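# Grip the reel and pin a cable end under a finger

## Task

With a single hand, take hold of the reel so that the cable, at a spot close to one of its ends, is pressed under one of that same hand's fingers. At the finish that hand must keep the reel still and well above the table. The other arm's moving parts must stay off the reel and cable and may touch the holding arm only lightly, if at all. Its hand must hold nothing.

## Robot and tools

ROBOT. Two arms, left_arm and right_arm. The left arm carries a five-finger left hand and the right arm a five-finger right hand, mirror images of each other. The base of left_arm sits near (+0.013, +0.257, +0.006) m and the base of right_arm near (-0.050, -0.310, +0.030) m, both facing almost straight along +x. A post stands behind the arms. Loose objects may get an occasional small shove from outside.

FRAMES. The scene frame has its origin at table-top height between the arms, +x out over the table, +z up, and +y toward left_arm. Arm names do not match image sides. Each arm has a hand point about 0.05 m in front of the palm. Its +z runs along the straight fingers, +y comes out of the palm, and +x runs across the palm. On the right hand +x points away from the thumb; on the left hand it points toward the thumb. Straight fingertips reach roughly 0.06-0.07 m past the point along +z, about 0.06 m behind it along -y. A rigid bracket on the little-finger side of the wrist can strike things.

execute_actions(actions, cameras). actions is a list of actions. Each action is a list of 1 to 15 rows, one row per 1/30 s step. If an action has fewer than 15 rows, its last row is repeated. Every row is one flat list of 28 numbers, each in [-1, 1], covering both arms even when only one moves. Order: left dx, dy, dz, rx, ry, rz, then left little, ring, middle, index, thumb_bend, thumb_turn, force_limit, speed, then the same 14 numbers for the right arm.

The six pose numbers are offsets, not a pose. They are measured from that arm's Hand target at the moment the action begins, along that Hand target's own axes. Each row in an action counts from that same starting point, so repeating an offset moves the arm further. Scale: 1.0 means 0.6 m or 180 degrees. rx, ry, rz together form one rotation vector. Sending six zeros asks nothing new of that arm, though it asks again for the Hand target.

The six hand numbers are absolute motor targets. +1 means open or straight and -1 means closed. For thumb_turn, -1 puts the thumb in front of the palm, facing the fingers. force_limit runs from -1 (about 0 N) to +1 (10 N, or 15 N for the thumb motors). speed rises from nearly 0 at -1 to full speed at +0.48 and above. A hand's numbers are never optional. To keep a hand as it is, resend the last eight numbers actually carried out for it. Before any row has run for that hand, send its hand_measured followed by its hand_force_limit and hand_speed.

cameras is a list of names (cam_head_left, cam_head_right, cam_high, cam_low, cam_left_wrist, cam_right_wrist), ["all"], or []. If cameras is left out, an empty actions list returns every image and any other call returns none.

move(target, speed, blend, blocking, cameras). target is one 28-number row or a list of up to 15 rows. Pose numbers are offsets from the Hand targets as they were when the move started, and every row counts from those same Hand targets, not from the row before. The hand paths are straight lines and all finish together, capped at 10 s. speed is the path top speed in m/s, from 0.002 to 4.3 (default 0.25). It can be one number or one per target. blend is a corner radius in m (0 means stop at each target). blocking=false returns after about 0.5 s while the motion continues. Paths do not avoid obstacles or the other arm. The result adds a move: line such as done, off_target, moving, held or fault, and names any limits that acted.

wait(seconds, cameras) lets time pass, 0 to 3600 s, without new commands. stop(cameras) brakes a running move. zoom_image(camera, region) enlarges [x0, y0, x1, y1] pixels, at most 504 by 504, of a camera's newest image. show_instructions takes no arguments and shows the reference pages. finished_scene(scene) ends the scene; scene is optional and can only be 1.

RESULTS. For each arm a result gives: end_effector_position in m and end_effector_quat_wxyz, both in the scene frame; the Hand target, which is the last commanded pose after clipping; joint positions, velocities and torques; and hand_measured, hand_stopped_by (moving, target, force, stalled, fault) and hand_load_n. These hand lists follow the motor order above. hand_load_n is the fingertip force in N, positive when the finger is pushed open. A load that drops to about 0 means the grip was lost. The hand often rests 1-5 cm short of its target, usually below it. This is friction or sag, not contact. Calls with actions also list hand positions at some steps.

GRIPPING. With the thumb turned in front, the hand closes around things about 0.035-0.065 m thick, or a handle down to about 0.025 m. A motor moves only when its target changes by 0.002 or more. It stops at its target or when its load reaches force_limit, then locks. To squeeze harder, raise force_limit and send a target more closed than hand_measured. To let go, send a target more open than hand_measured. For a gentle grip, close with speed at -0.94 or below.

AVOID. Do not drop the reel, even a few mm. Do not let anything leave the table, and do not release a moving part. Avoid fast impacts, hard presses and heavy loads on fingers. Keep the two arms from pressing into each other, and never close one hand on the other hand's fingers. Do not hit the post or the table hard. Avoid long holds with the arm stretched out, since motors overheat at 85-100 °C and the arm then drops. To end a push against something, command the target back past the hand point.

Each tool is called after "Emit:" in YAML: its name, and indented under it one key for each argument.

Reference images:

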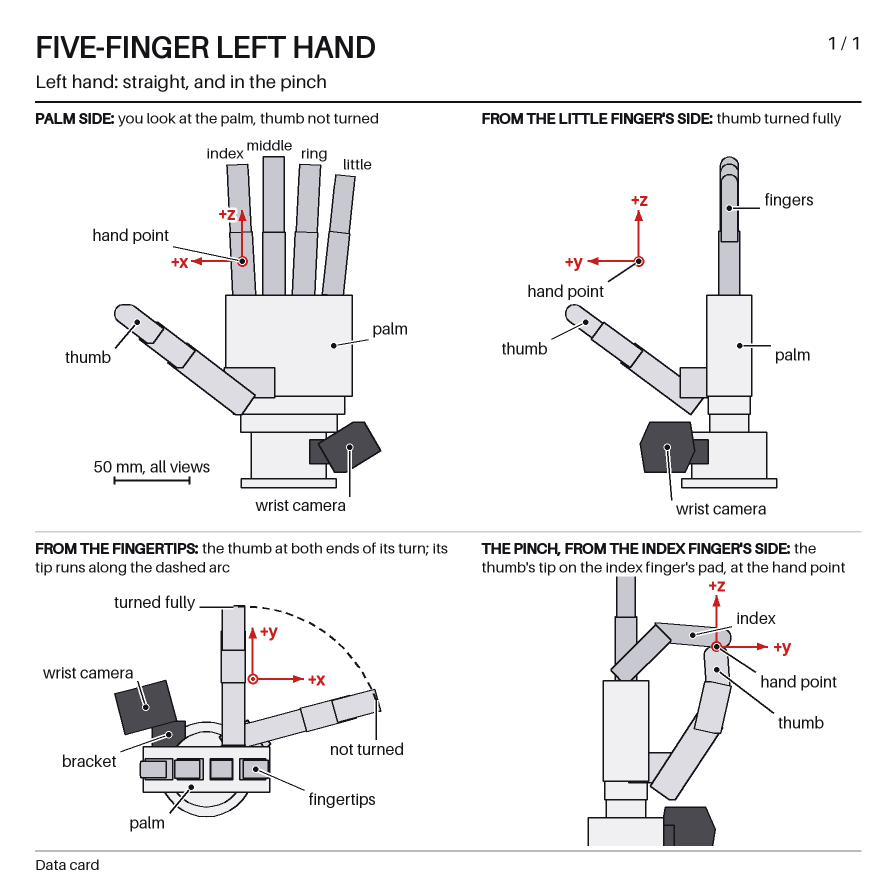

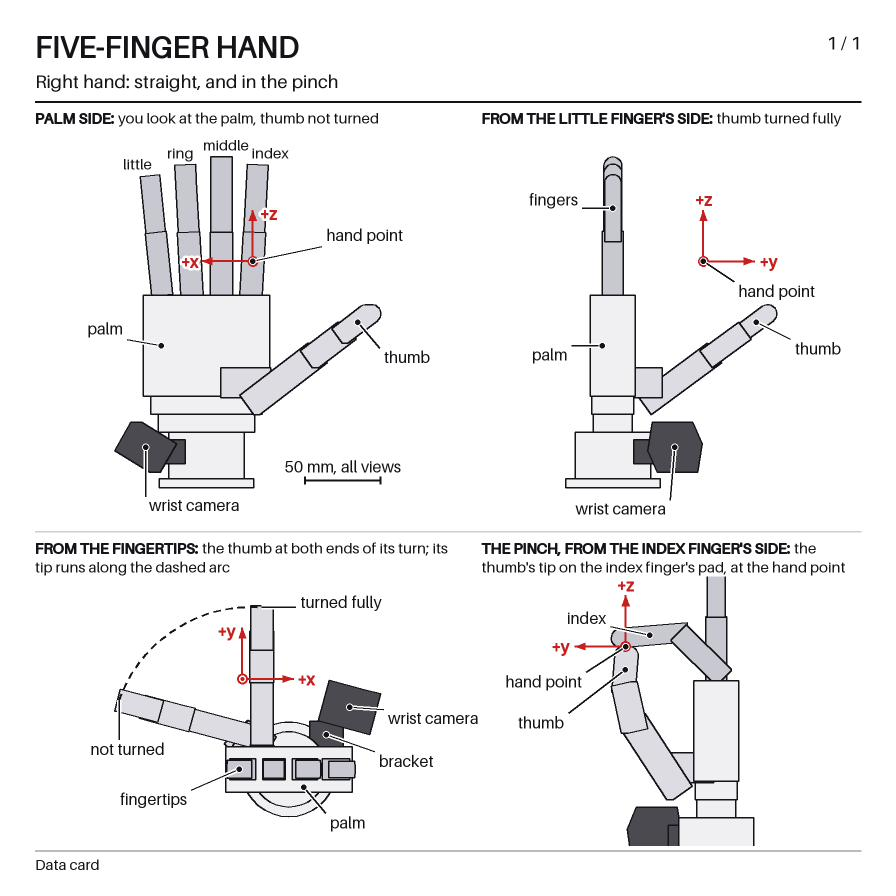

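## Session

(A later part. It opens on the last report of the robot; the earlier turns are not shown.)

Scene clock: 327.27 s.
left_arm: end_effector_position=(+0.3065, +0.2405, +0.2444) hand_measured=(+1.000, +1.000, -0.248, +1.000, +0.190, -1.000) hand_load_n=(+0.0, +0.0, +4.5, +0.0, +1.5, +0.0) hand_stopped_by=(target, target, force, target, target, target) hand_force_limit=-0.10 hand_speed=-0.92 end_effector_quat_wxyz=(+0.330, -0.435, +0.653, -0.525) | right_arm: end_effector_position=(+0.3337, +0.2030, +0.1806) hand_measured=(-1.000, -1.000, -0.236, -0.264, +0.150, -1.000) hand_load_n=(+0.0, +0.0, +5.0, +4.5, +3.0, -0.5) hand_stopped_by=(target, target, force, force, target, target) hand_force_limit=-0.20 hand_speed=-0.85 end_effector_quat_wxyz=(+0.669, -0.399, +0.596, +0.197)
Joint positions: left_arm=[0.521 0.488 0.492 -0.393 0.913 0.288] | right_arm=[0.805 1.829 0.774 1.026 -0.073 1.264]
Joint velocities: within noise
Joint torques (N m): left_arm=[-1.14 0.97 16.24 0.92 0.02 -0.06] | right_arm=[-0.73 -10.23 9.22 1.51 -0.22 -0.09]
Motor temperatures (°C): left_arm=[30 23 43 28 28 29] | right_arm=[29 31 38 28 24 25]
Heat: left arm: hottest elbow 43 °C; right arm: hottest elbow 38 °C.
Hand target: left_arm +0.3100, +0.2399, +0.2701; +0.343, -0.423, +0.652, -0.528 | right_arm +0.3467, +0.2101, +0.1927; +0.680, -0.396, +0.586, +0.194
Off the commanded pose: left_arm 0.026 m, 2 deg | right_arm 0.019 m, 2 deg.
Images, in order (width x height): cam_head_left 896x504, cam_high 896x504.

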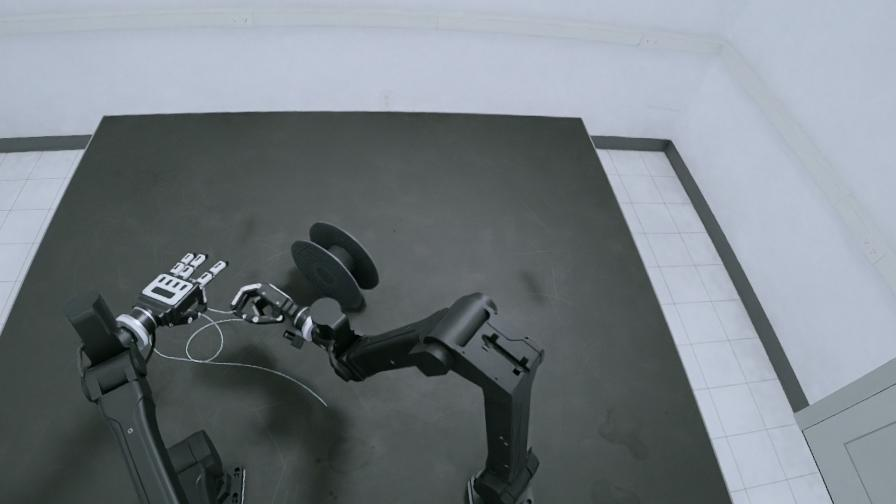

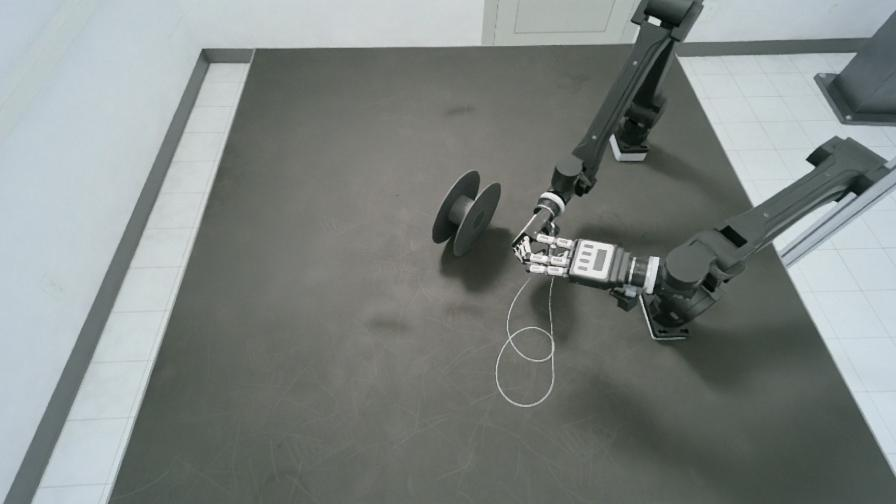

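Emit:
move:
  target: [0,0,0,0,0,0, 1,1,0.5,1,0.19,-1,-0.1,-0.6, 0,0,0,0,0,0, -1,-1,-0.6,-0.5,0.15,-1,-0.2,-0.85]
  cameras: ["cam_left_wrist","cam_right_wrist","cam_low","cam_head_left"]

Emit:
zoom_image:
  camera: "cam_left_wrist"
  region: [280, 120, 530, 370]

Emit:
zoom_image:
  camera: "cam_low"
  region: [640, 180, 780, 290]

Scene clock: 331.53 s.
left_arm: end_effector_position=(+0.3065, +0.2406, +0.2443) hand_measured=(+1.000, +1.000, +0.500, +1.000, +0.190, -1.000) hand_load_n=(+0.0, +0.0, +0.0, +0.0, +0.0, +0.0) hand_stopped_by=(target, target, target, target, target, target) hand_force_limit=-0.10 hand_speed=-0.60 end_effector_quat_wxyz=(+0.330, -0.435, +0.653, -0.525) | right_arm: end_effector_position=(+0.3337, +0.2030, +0.1806) hand_measured=(-1.000, -1.000, -0.236, -0.264, +0.150, -1.000) hand_load_n=(+0.0, +0.0, +5.0, +4.5, +3.0, -1.0) hand_stopped_by=(target, target, force, force, target, target) hand_force_limit=-0.20 hand_speed=-0.85 end_effector_quat_wxyz=(+0.669, -0.399, +0.596, +0.197)
Joint positions: left_arm=[0.521 0.488 0.492 -0.393 0.913 0.288] | right_arm=[0.805 1.829 0.774 1.026 -0.073 1.264]
Joint torques (N m): left_arm=[-1.08 0.91 16.24 0.92 0.02 -0.06] | right_arm=[-0.79 -10.17 9.21 1.5 -0.22 -0.09]
Heat: left arm: hottest elbow 43 °C; right arm: hottest elbow 38 °C.
Hand target: left_arm +0.3100, +0.2400, +0.2700; +0.344, -0.423, +0.652, -0.527 | right_arm +0.3467, +0.2101, +0.1927; +0.680, -0.396, +0.586, +0.194
Off the commanded pose: left_arm 0.026 m, 2 deg | right_arm 0.019 m, 2 deg.
move: done
cam_left_wrist: T_world_to_cam=[[0.14598, -0.3231, 0.93504, -0.19292], [-0.81819, -0.57074, -0.06948, 0.40861], [0.55611, -0.75489, -0.34768, 0.21436]] pos_world=[0.24328, 0.33269, 0.28331]
cam_right_wrist: T_world_to_cam=[[-0.65865, 0.50065, -0.56172, 0.21656], [-0.66959, -0.04944, 0.74108, 0.10225], [0.34325, 0.86424, 0.3678, -0.24089]] pos_world=[0.29379, 0.10482, 0.13447]
Images, in order (width x height): cam_head_left 896x504, cam_low 896x504, cam_left_wrist 896x504, cam_right_wrist 896x504.

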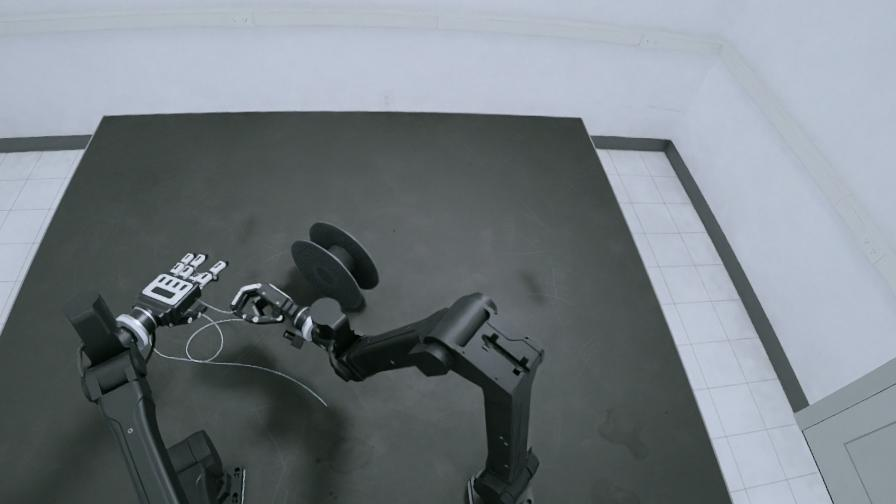

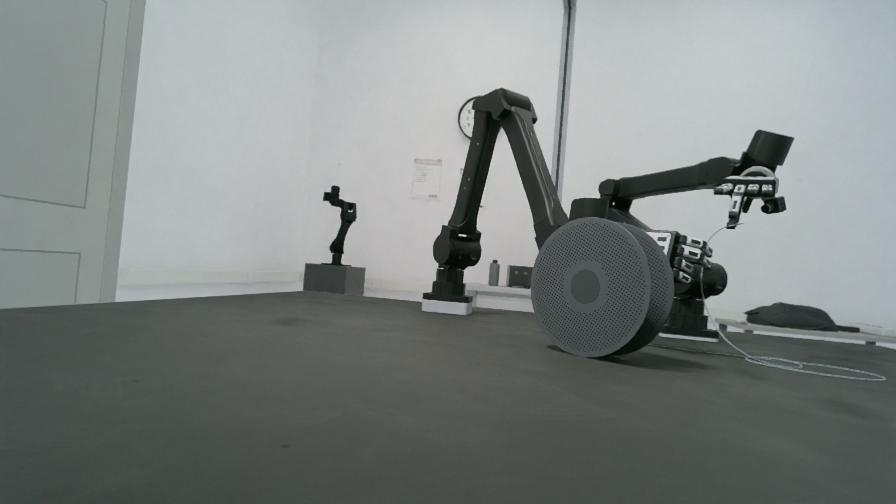

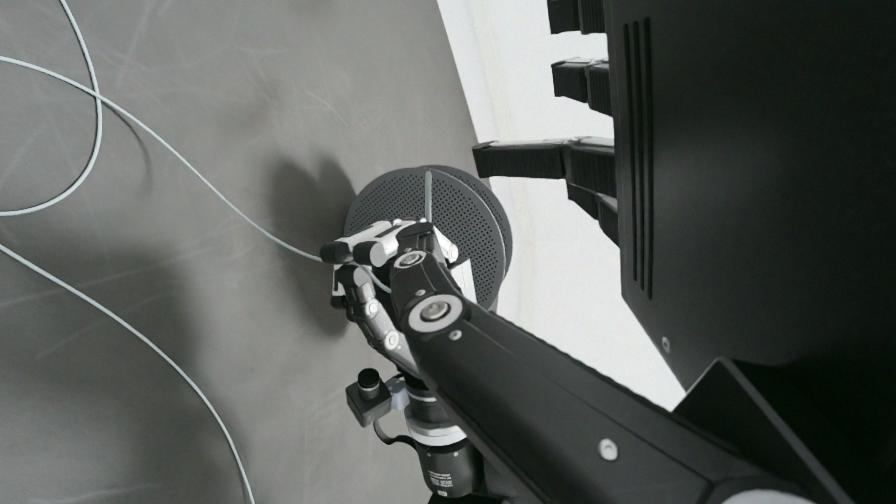

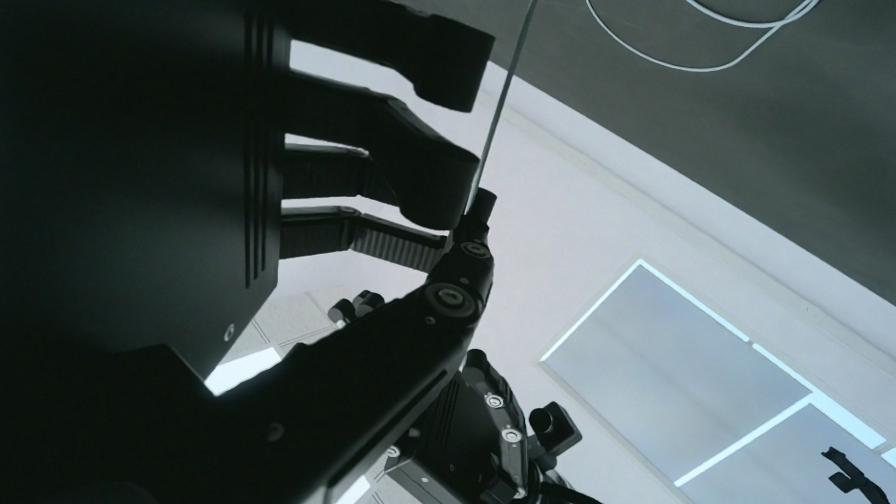

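Scaled by 2.016 from the camera's image (finer frame: 1280x720).

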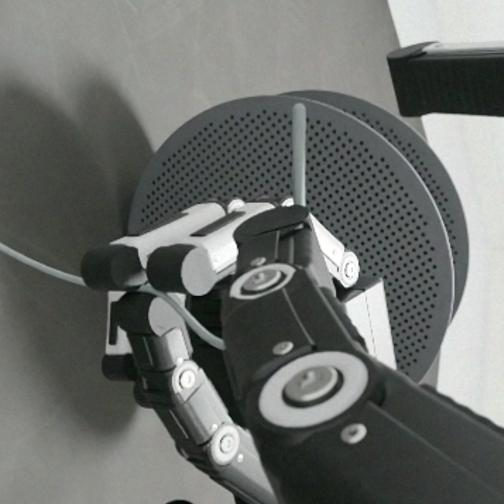

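Scaled by 3.600 from the camera's image (finer frame: 1280x720).

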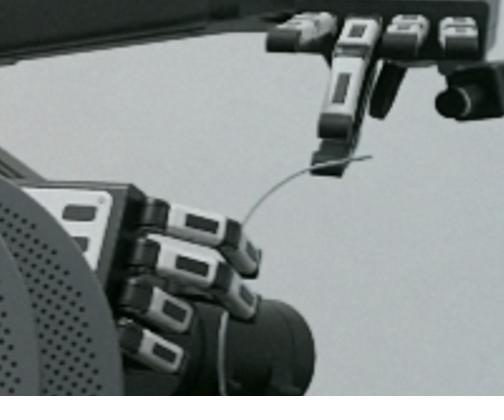

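Emit:
move:
  target:
    - [0,0,-0.0417,0,0,0, 1,1,0.5,1,0.19,-1,-0.1,-0.6, 0,0,0,0,0,0, -1,-1,-0.6,-0.5,0.15,-1,-0.2,-0.85]
    - [-0.0439,-0.116,-0.1753,0,0,0, 1,1,0.5,1,0.19,-1,-0.1,-0.6, 0,0,0,0,0,0, -1,-1,-0.6,-0.5,0.15,-1,-0.2,-0.85]
  speed: [0.05, 0.1]
  cameras: ["cam_left_wrist","cam_right_wrist","cam_low","cam_head_left","cam_high"]

Emit:
zoom_image:
  camera: "cam_low"
  region: [640, 180, 780, 290]

Emit:
zoom_image:
  camera: "cam_head_left"
  region: [170, 250, 320, 360]

Emit:
zoom_image:
  camera: "cam_high"
  region: [470, 200, 610, 310]

Scene clock: 335.57 s.
left_arm: end_effector_position=(+0.2379, +0.2935, +0.3440) hand_measured=(+1.000, +1.000, +0.500, +1.000, +0.190, -1.000) hand_load_n=(-0.5, +0.0, +0.0, +0.0, +0.0, +0.0) hand_stopped_by=(target, target, target, target, target, target) hand_force_limit=-0.10 hand_speed=-0.60 end_effector_quat_wxyz=(+0.329, -0.433, +0.647, -0.534) | right_arm: end_effector_position=(+0.3337, +0.2030, +0.1806) hand_measured=(-1.000, -1.000, -0.236, -0.264, +0.150, -1.000) hand_load_n=(+0.0, +0.0, +5.0, +4.5, +3.0, -0.5) hand_stopped_by=(target, target, force, force, target, target) hand_force_limit=-0.20 hand_speed=-0.85 end_effector_quat_wxyz=(+0.669, -0.399, +0.596, +0.197)
Joint positions: left_arm=[1.065 0.668 0.903 -1.497 1.346 1.217] | right_arm=[0.805 1.829 0.774 1.026 -0.073 1.264]
Joint torques (N m): left_arm=[0.38 1.85 14.67 0.05 0.91 0.13] | right_arm=[-0.79 -10.23 9.2 1.51 -0.22 -0.1]
Heat: left arm: hottest elbow 44 °C; right arm: hottest elbow 38 °C.
Hand target: left_arm +0.2398, +0.2998, +0.3600; +0.343, -0.423, +0.652, -0.527 | right_arm +0.3467, +0.2101, +0.1927; +0.680, -0.396, +0.586, +0.194
Off the commanded pose: left_arm 0.017 m, 2 deg | right_arm 0.019 m, 2 deg.
move: off_target (left_arm)
cam_left_wrist: T_world_to_cam=[[0.13097, -0.30661, 0.94278, -0.26295], [-0.82033, -0.56751, -0.07061, 0.38954], [0.55669, -0.76415, -0.32585, 0.32229]] pos_world=[0.17458, 0.38672, 0.38043]
cam_right_wrist: T_world_to_cam=[[-0.65865, 0.50065, -0.56172, 0.21656], [-0.66959, -0.04944, 0.74108, 0.10225], [0.34325, 0.86424, 0.3678, -0.24089]] pos_world=[0.29379, 0.10482, 0.13447]
Images, in order (width x height): cam_head_left 896x504, cam_high 896x504, cam_low 896x504, cam_left_wrist 896x504, cam_right_wrist 896x504.

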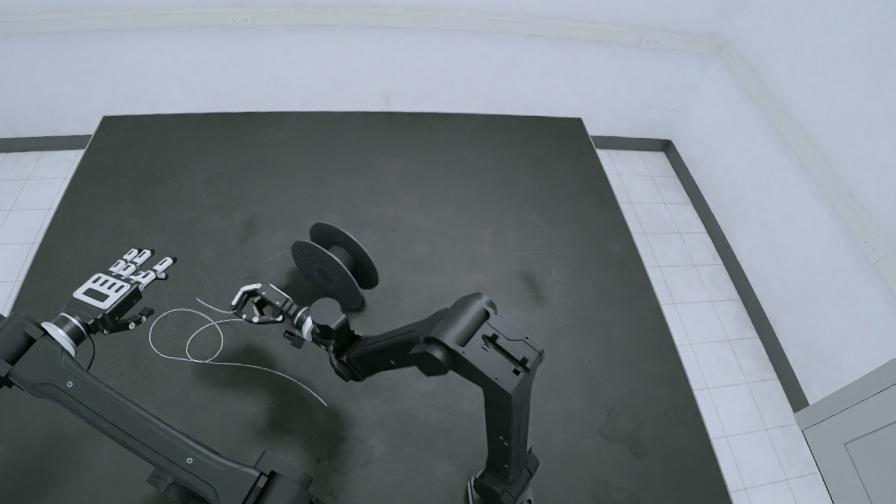

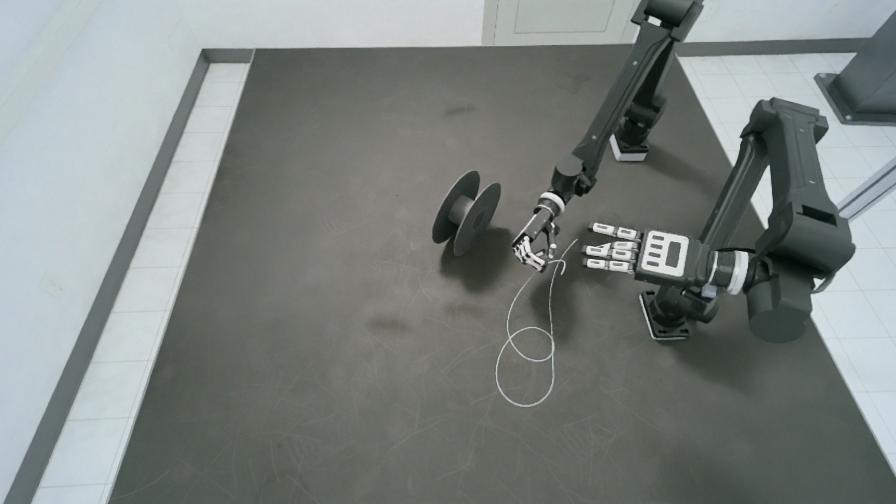

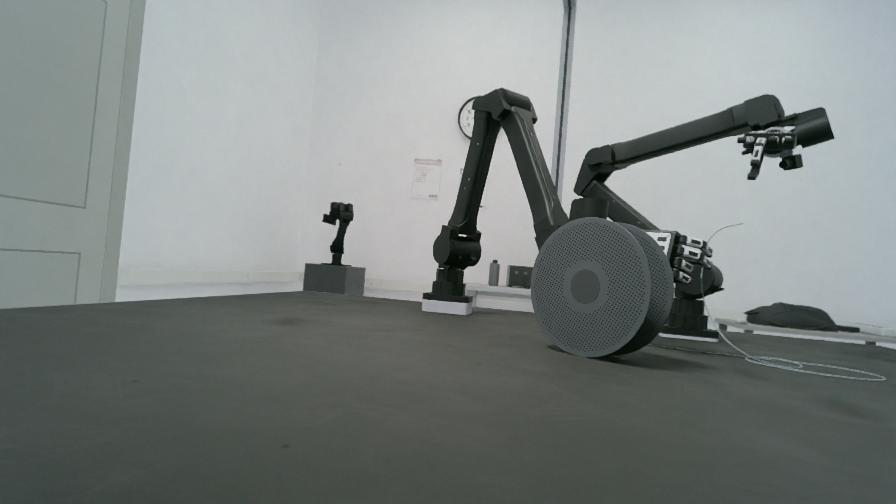

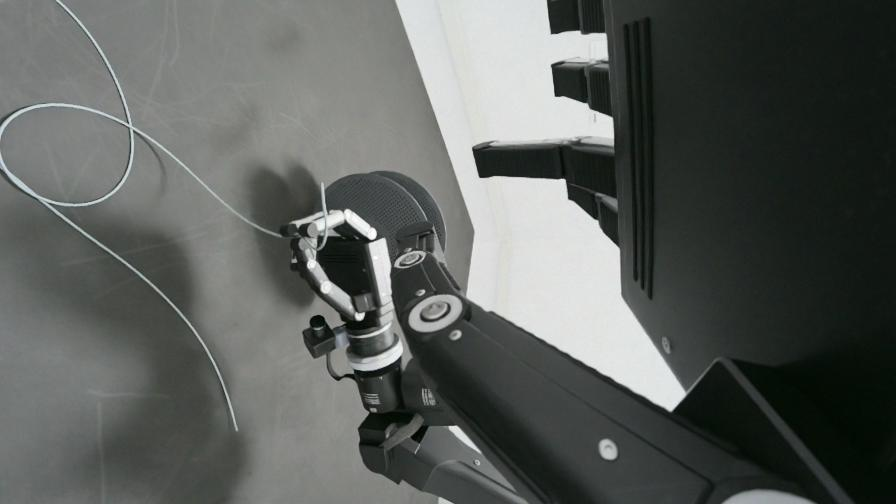

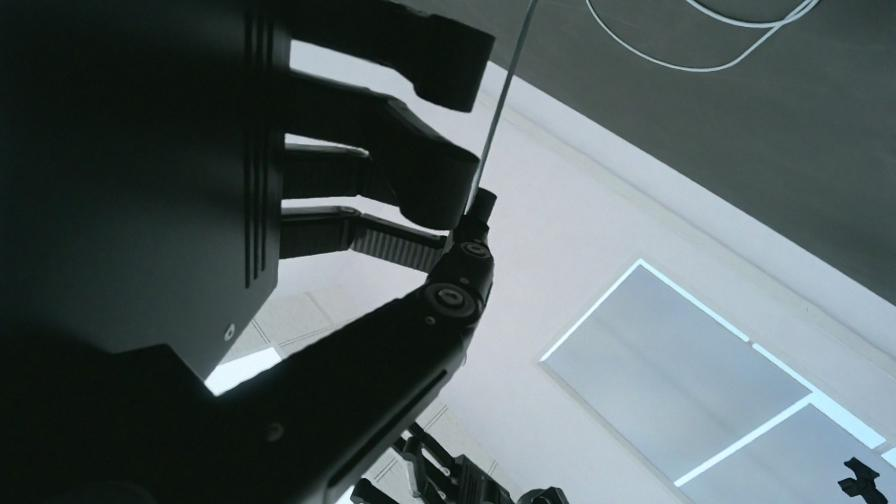

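Scaled by 3.600 from the camera's image (finer frame: 1280x720).

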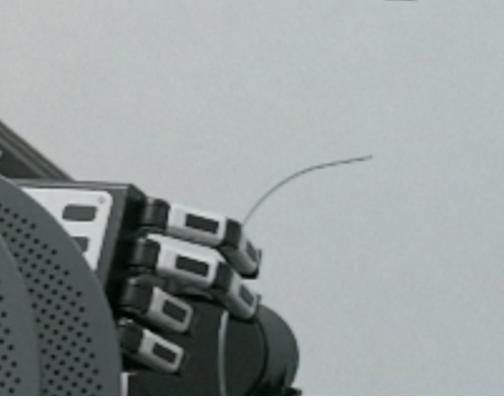

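Scaled by 3.360 from the camera's image (finer frame: 1280x720).

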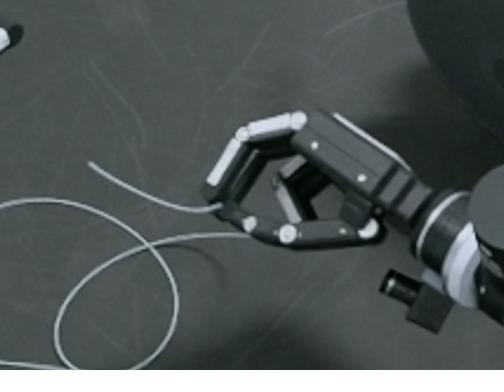

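Scaled by 3.600 from the camera's image (finer frame: 1280x720).

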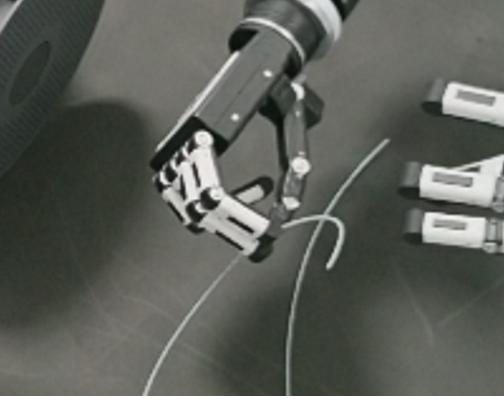

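Emit:
move:
  target:
    - [0,0,0,0,0,0, 1,1,0.5,1,0.19,-1,-0.1,-0.6, -0.0855,-0.0442,-0.27,0,0,0, -1,-1,-0.6,-0.5,0.15,-1,-0.2,-0.85]
    - [0,0,0,0,0,0, 1,1,0.5,1,0.19,-1,-0.1,-0.6, 0.0233,-0.2727,-0.5163,0.1495,0.3032,-0.0221, -1,-1,-0.6,-0.5,0.15,-1,-0.2,-0.85]
  speed: 0.1
  blend: 0.03
  cameras: ["cam_left_wrist","cam_right_wrist","cam_low","cam_head_left","cam_high"]

Scene clock: 348.57 s.
left_arm: end_effector_position=(+0.2379, +0.2937, +0.3439) hand_measured=(+1.000, +1.000, +0.500, +1.000, +0.190, -1.000) hand_load_n=(+0.0, +0.0, +0.0, +0.0, +0.0, +0.0) hand_stopped_by=(target, target, target, target, target, target) hand_force_limit=-0.10 hand_speed=-0.60 end_effector_quat_wxyz=(+0.329, -0.432, +0.648, -0.534) | right_arm: end_effector_position=(+0.2549, -0.1357, +0.1969) hand_measured=(-1.000, -1.000, -0.236, -0.264, +0.150, -1.000) hand_load_n=(+0.0, +0.0, +4.5, +4.5, +3.0, -0.5) hand_stopped_by=(target, target, force, force, target, target) hand_force_limit=-0.20 hand_speed=-0.85 end_effector_quat_wxyz=(+0.393, -0.315, +0.847, -0.171)
Joint positions: left_arm=[1.065 0.668 0.903 -1.497 1.346 1.219] | right_arm=[0.626 0.694 0.52 -0.637 0.508 1.278]
Joint torques (N m): left_arm=[0.38 1.96 14.69 0.01 0.9 0.15] | right_arm=[-0.85 0.44 14.86 1.03 0.35 0.06]
Heat: left arm: hottest elbow 47 °C; right arm: hottest elbow 38 °C.
Hand target: left_arm +0.2398, +0.2998, +0.3599; +0.343, -0.423, +0.652, -0.527 | right_arm +0.2699, -0.1299, +0.2304; +0.414, -0.297, +0.844, -0.166
Off the commanded pose: left_arm 0.017 m, 2 deg | right_arm 0.037 m, 3 deg.
move: off_target (right_arm)
cam_left_wrist: T_world_to_cam=[[0.12998, -0.30856, 0.94228, -0.26182], [-0.82055, -0.56697, -0.07247, 0.39022], [0.5566, -0.76377, -0.32689, 0.32257]] pos_world=[0.17468, 0.38682, 0.38043]
cam_right_wrist: T_world_to_cam=[[-0.54053, 0.51989, -0.66147, 0.33554], [-0.05919, 0.76078, 0.64631, -0.00628], [0.83924, 0.3885, -0.38045, 0.02919]] pos_world=[0.1565, -0.18101, 0.23711]
Images, in order (width x height): cam_head_left 896x504, cam_high 896x504, cam_low 896x504, cam_left_wrist 896x504, cam_right_wrist 896x504.

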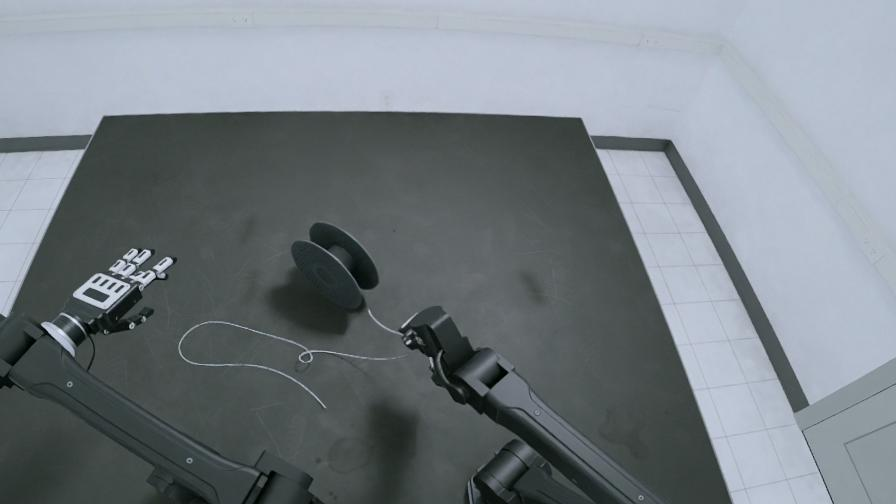

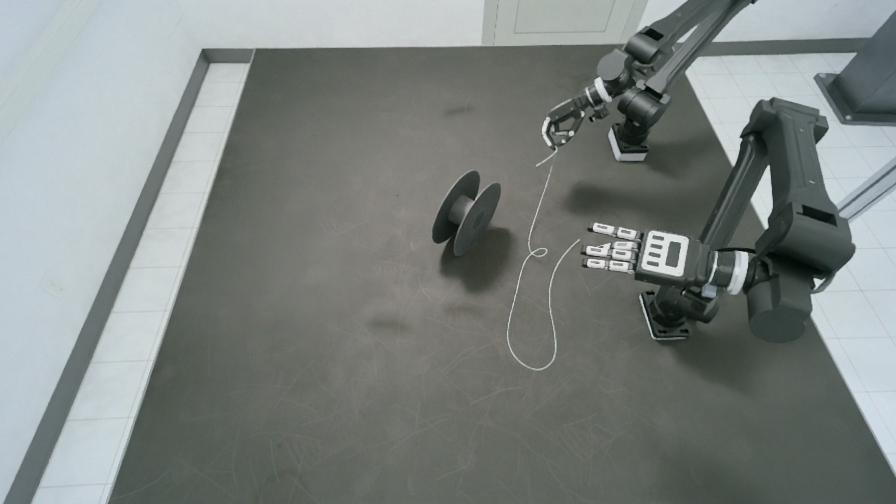

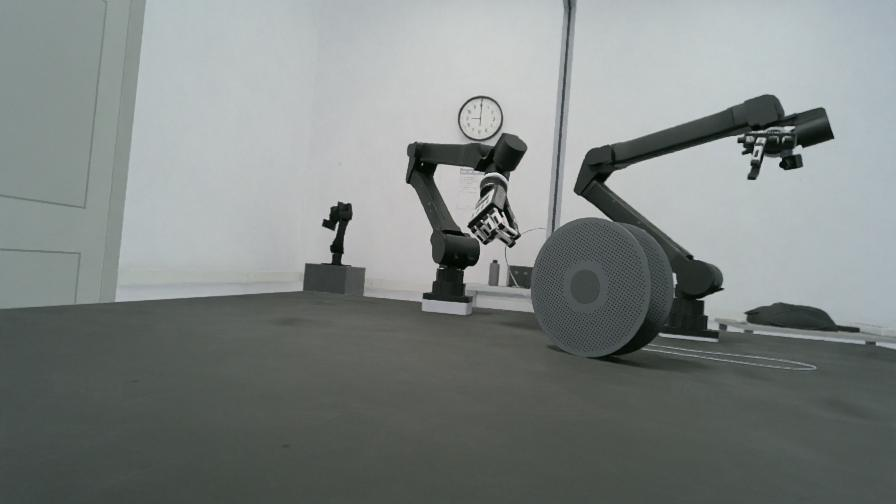

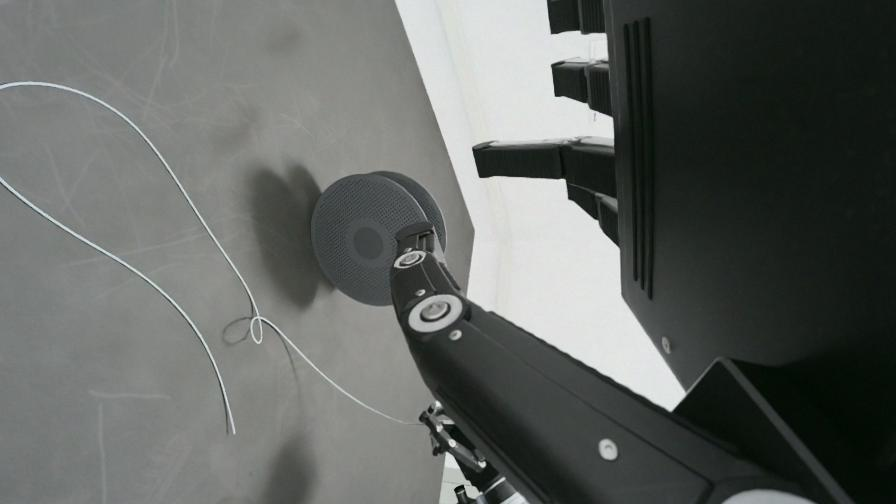

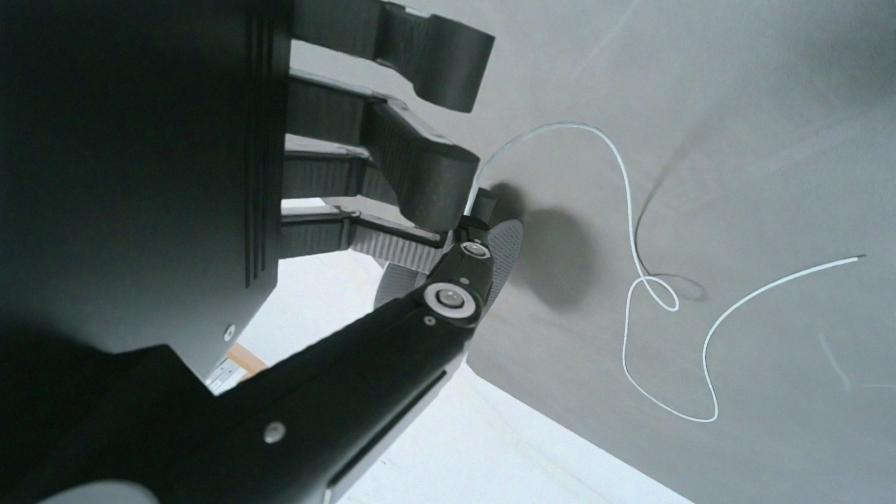

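Emit:
execute_actions:
  actions: []

Scene clock: 351.23 s.
left_arm: end_effector_position=(+0.2379, +0.2937, +0.3439) hand_measured=(+1.000, +1.000, +0.500, +1.000, +0.190, -1.000) hand_load_n=(+0.0, +0.0, +0.0, +0.0, +0.0, +0.0) hand_stopped_by=(target, target, target, target, target, target) hand_force_limit=-0.10 hand_speed=-0.60 end_effector_quat_wxyz=(+0.329, -0.432, +0.648, -0.534) | right_arm: end_effector_position=(+0.2549, -0.1357, +0.1969) hand_measured=(-1.000, -1.000, -0.236, -0.264, +0.150, -1.000) hand_load_n=(+0.0, +0.0, +5.0, +4.5, +3.0, -0.5) hand_stopped_by=(target, target, force, force, target, target) hand_force_limit=-0.20 hand_speed=-0.85 end_effector_quat_wxyz=(+0.393, -0.314, +0.847, -0.171)
Joint positions: left_arm=[1.065 0.668 0.903 -1.497 1.346 1.219] | right_arm=[0.626 0.694 0.52 -0.637 0.508 1.279]
Joint velocities: within noise
Joint torques (N m): left_arm=[0.38 1.9 14.69 0.03 0.91 0.15] | right_arm=[-0.73 0.38 14.84 1.01 0.34 0.07]
Motor temperatures (°C): left_arm=[30 23 48 28 29 29] | right_arm=[29 32 39 28 24 25]
Heat: left arm: hottest elbow 48 °C; right arm: hottest elbow 39 °C.
Hand target: left_arm +0.2398, +0.2998, +0.3599; +0.343, -0.423, +0.652, -0.527 | right_arm +0.2699, -0.1299, +0.2304; +0.414, -0.297, +0.844, -0.166
Off the commanded pose: left_arm 0.017 m, 2 deg | right_arm 0.037 m, 3 deg.
camera_calibration:
cam_left_wrist: T_world_to_cam=[[0.12998, -0.30856, 0.94228, -0.26182], [-0.82055, -0.56697, -0.07247, 0.39022], [0.5566, -0.76377, -0.32689, 0.32257]] pos_world=[0.17468, 0.38682, 0.38043]
cam_right_wrist: T_world_to_cam=[[-0.54035, 0.5203, -0.6613, 0.33554], [-0.05901, 0.76055, 0.6466, -0.00642], [0.83937, 0.38841, -0.38026, 0.02911]] pos_world=[0.1565, -0.18101, 0.23711]

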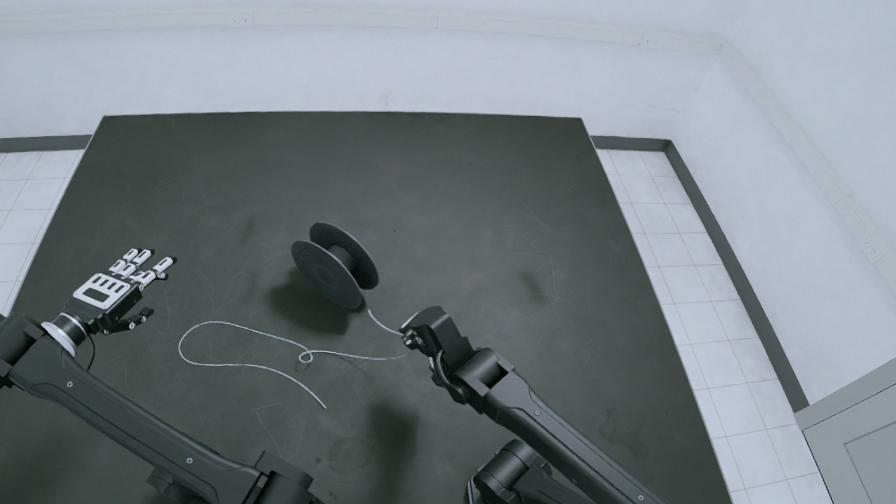

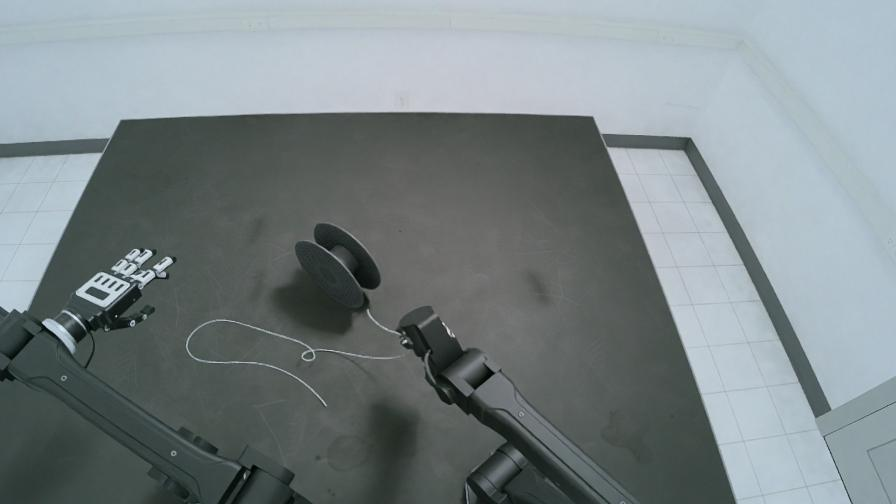

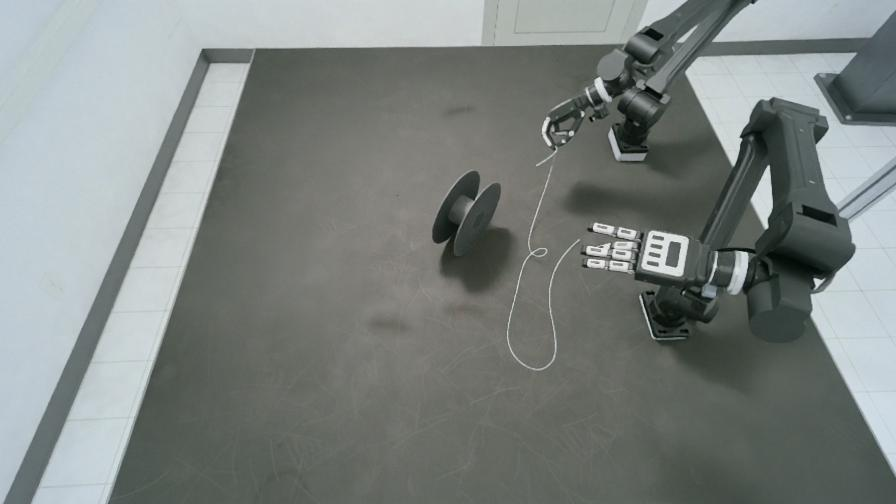

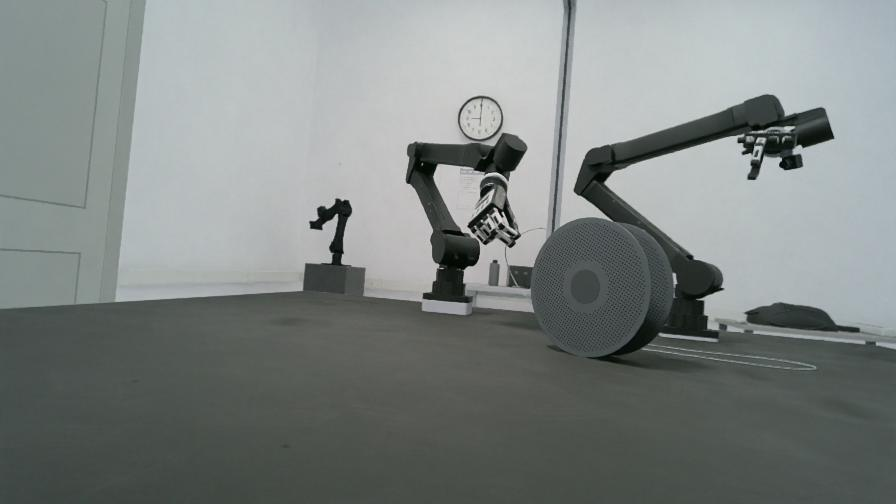

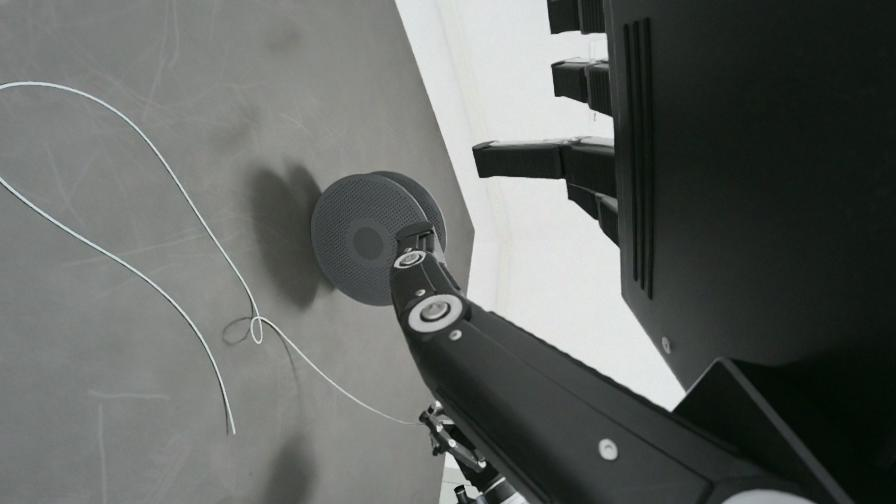

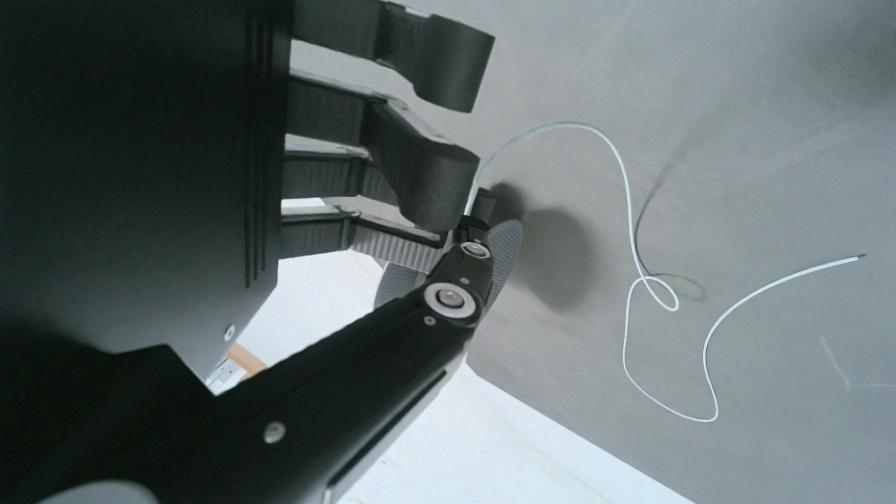

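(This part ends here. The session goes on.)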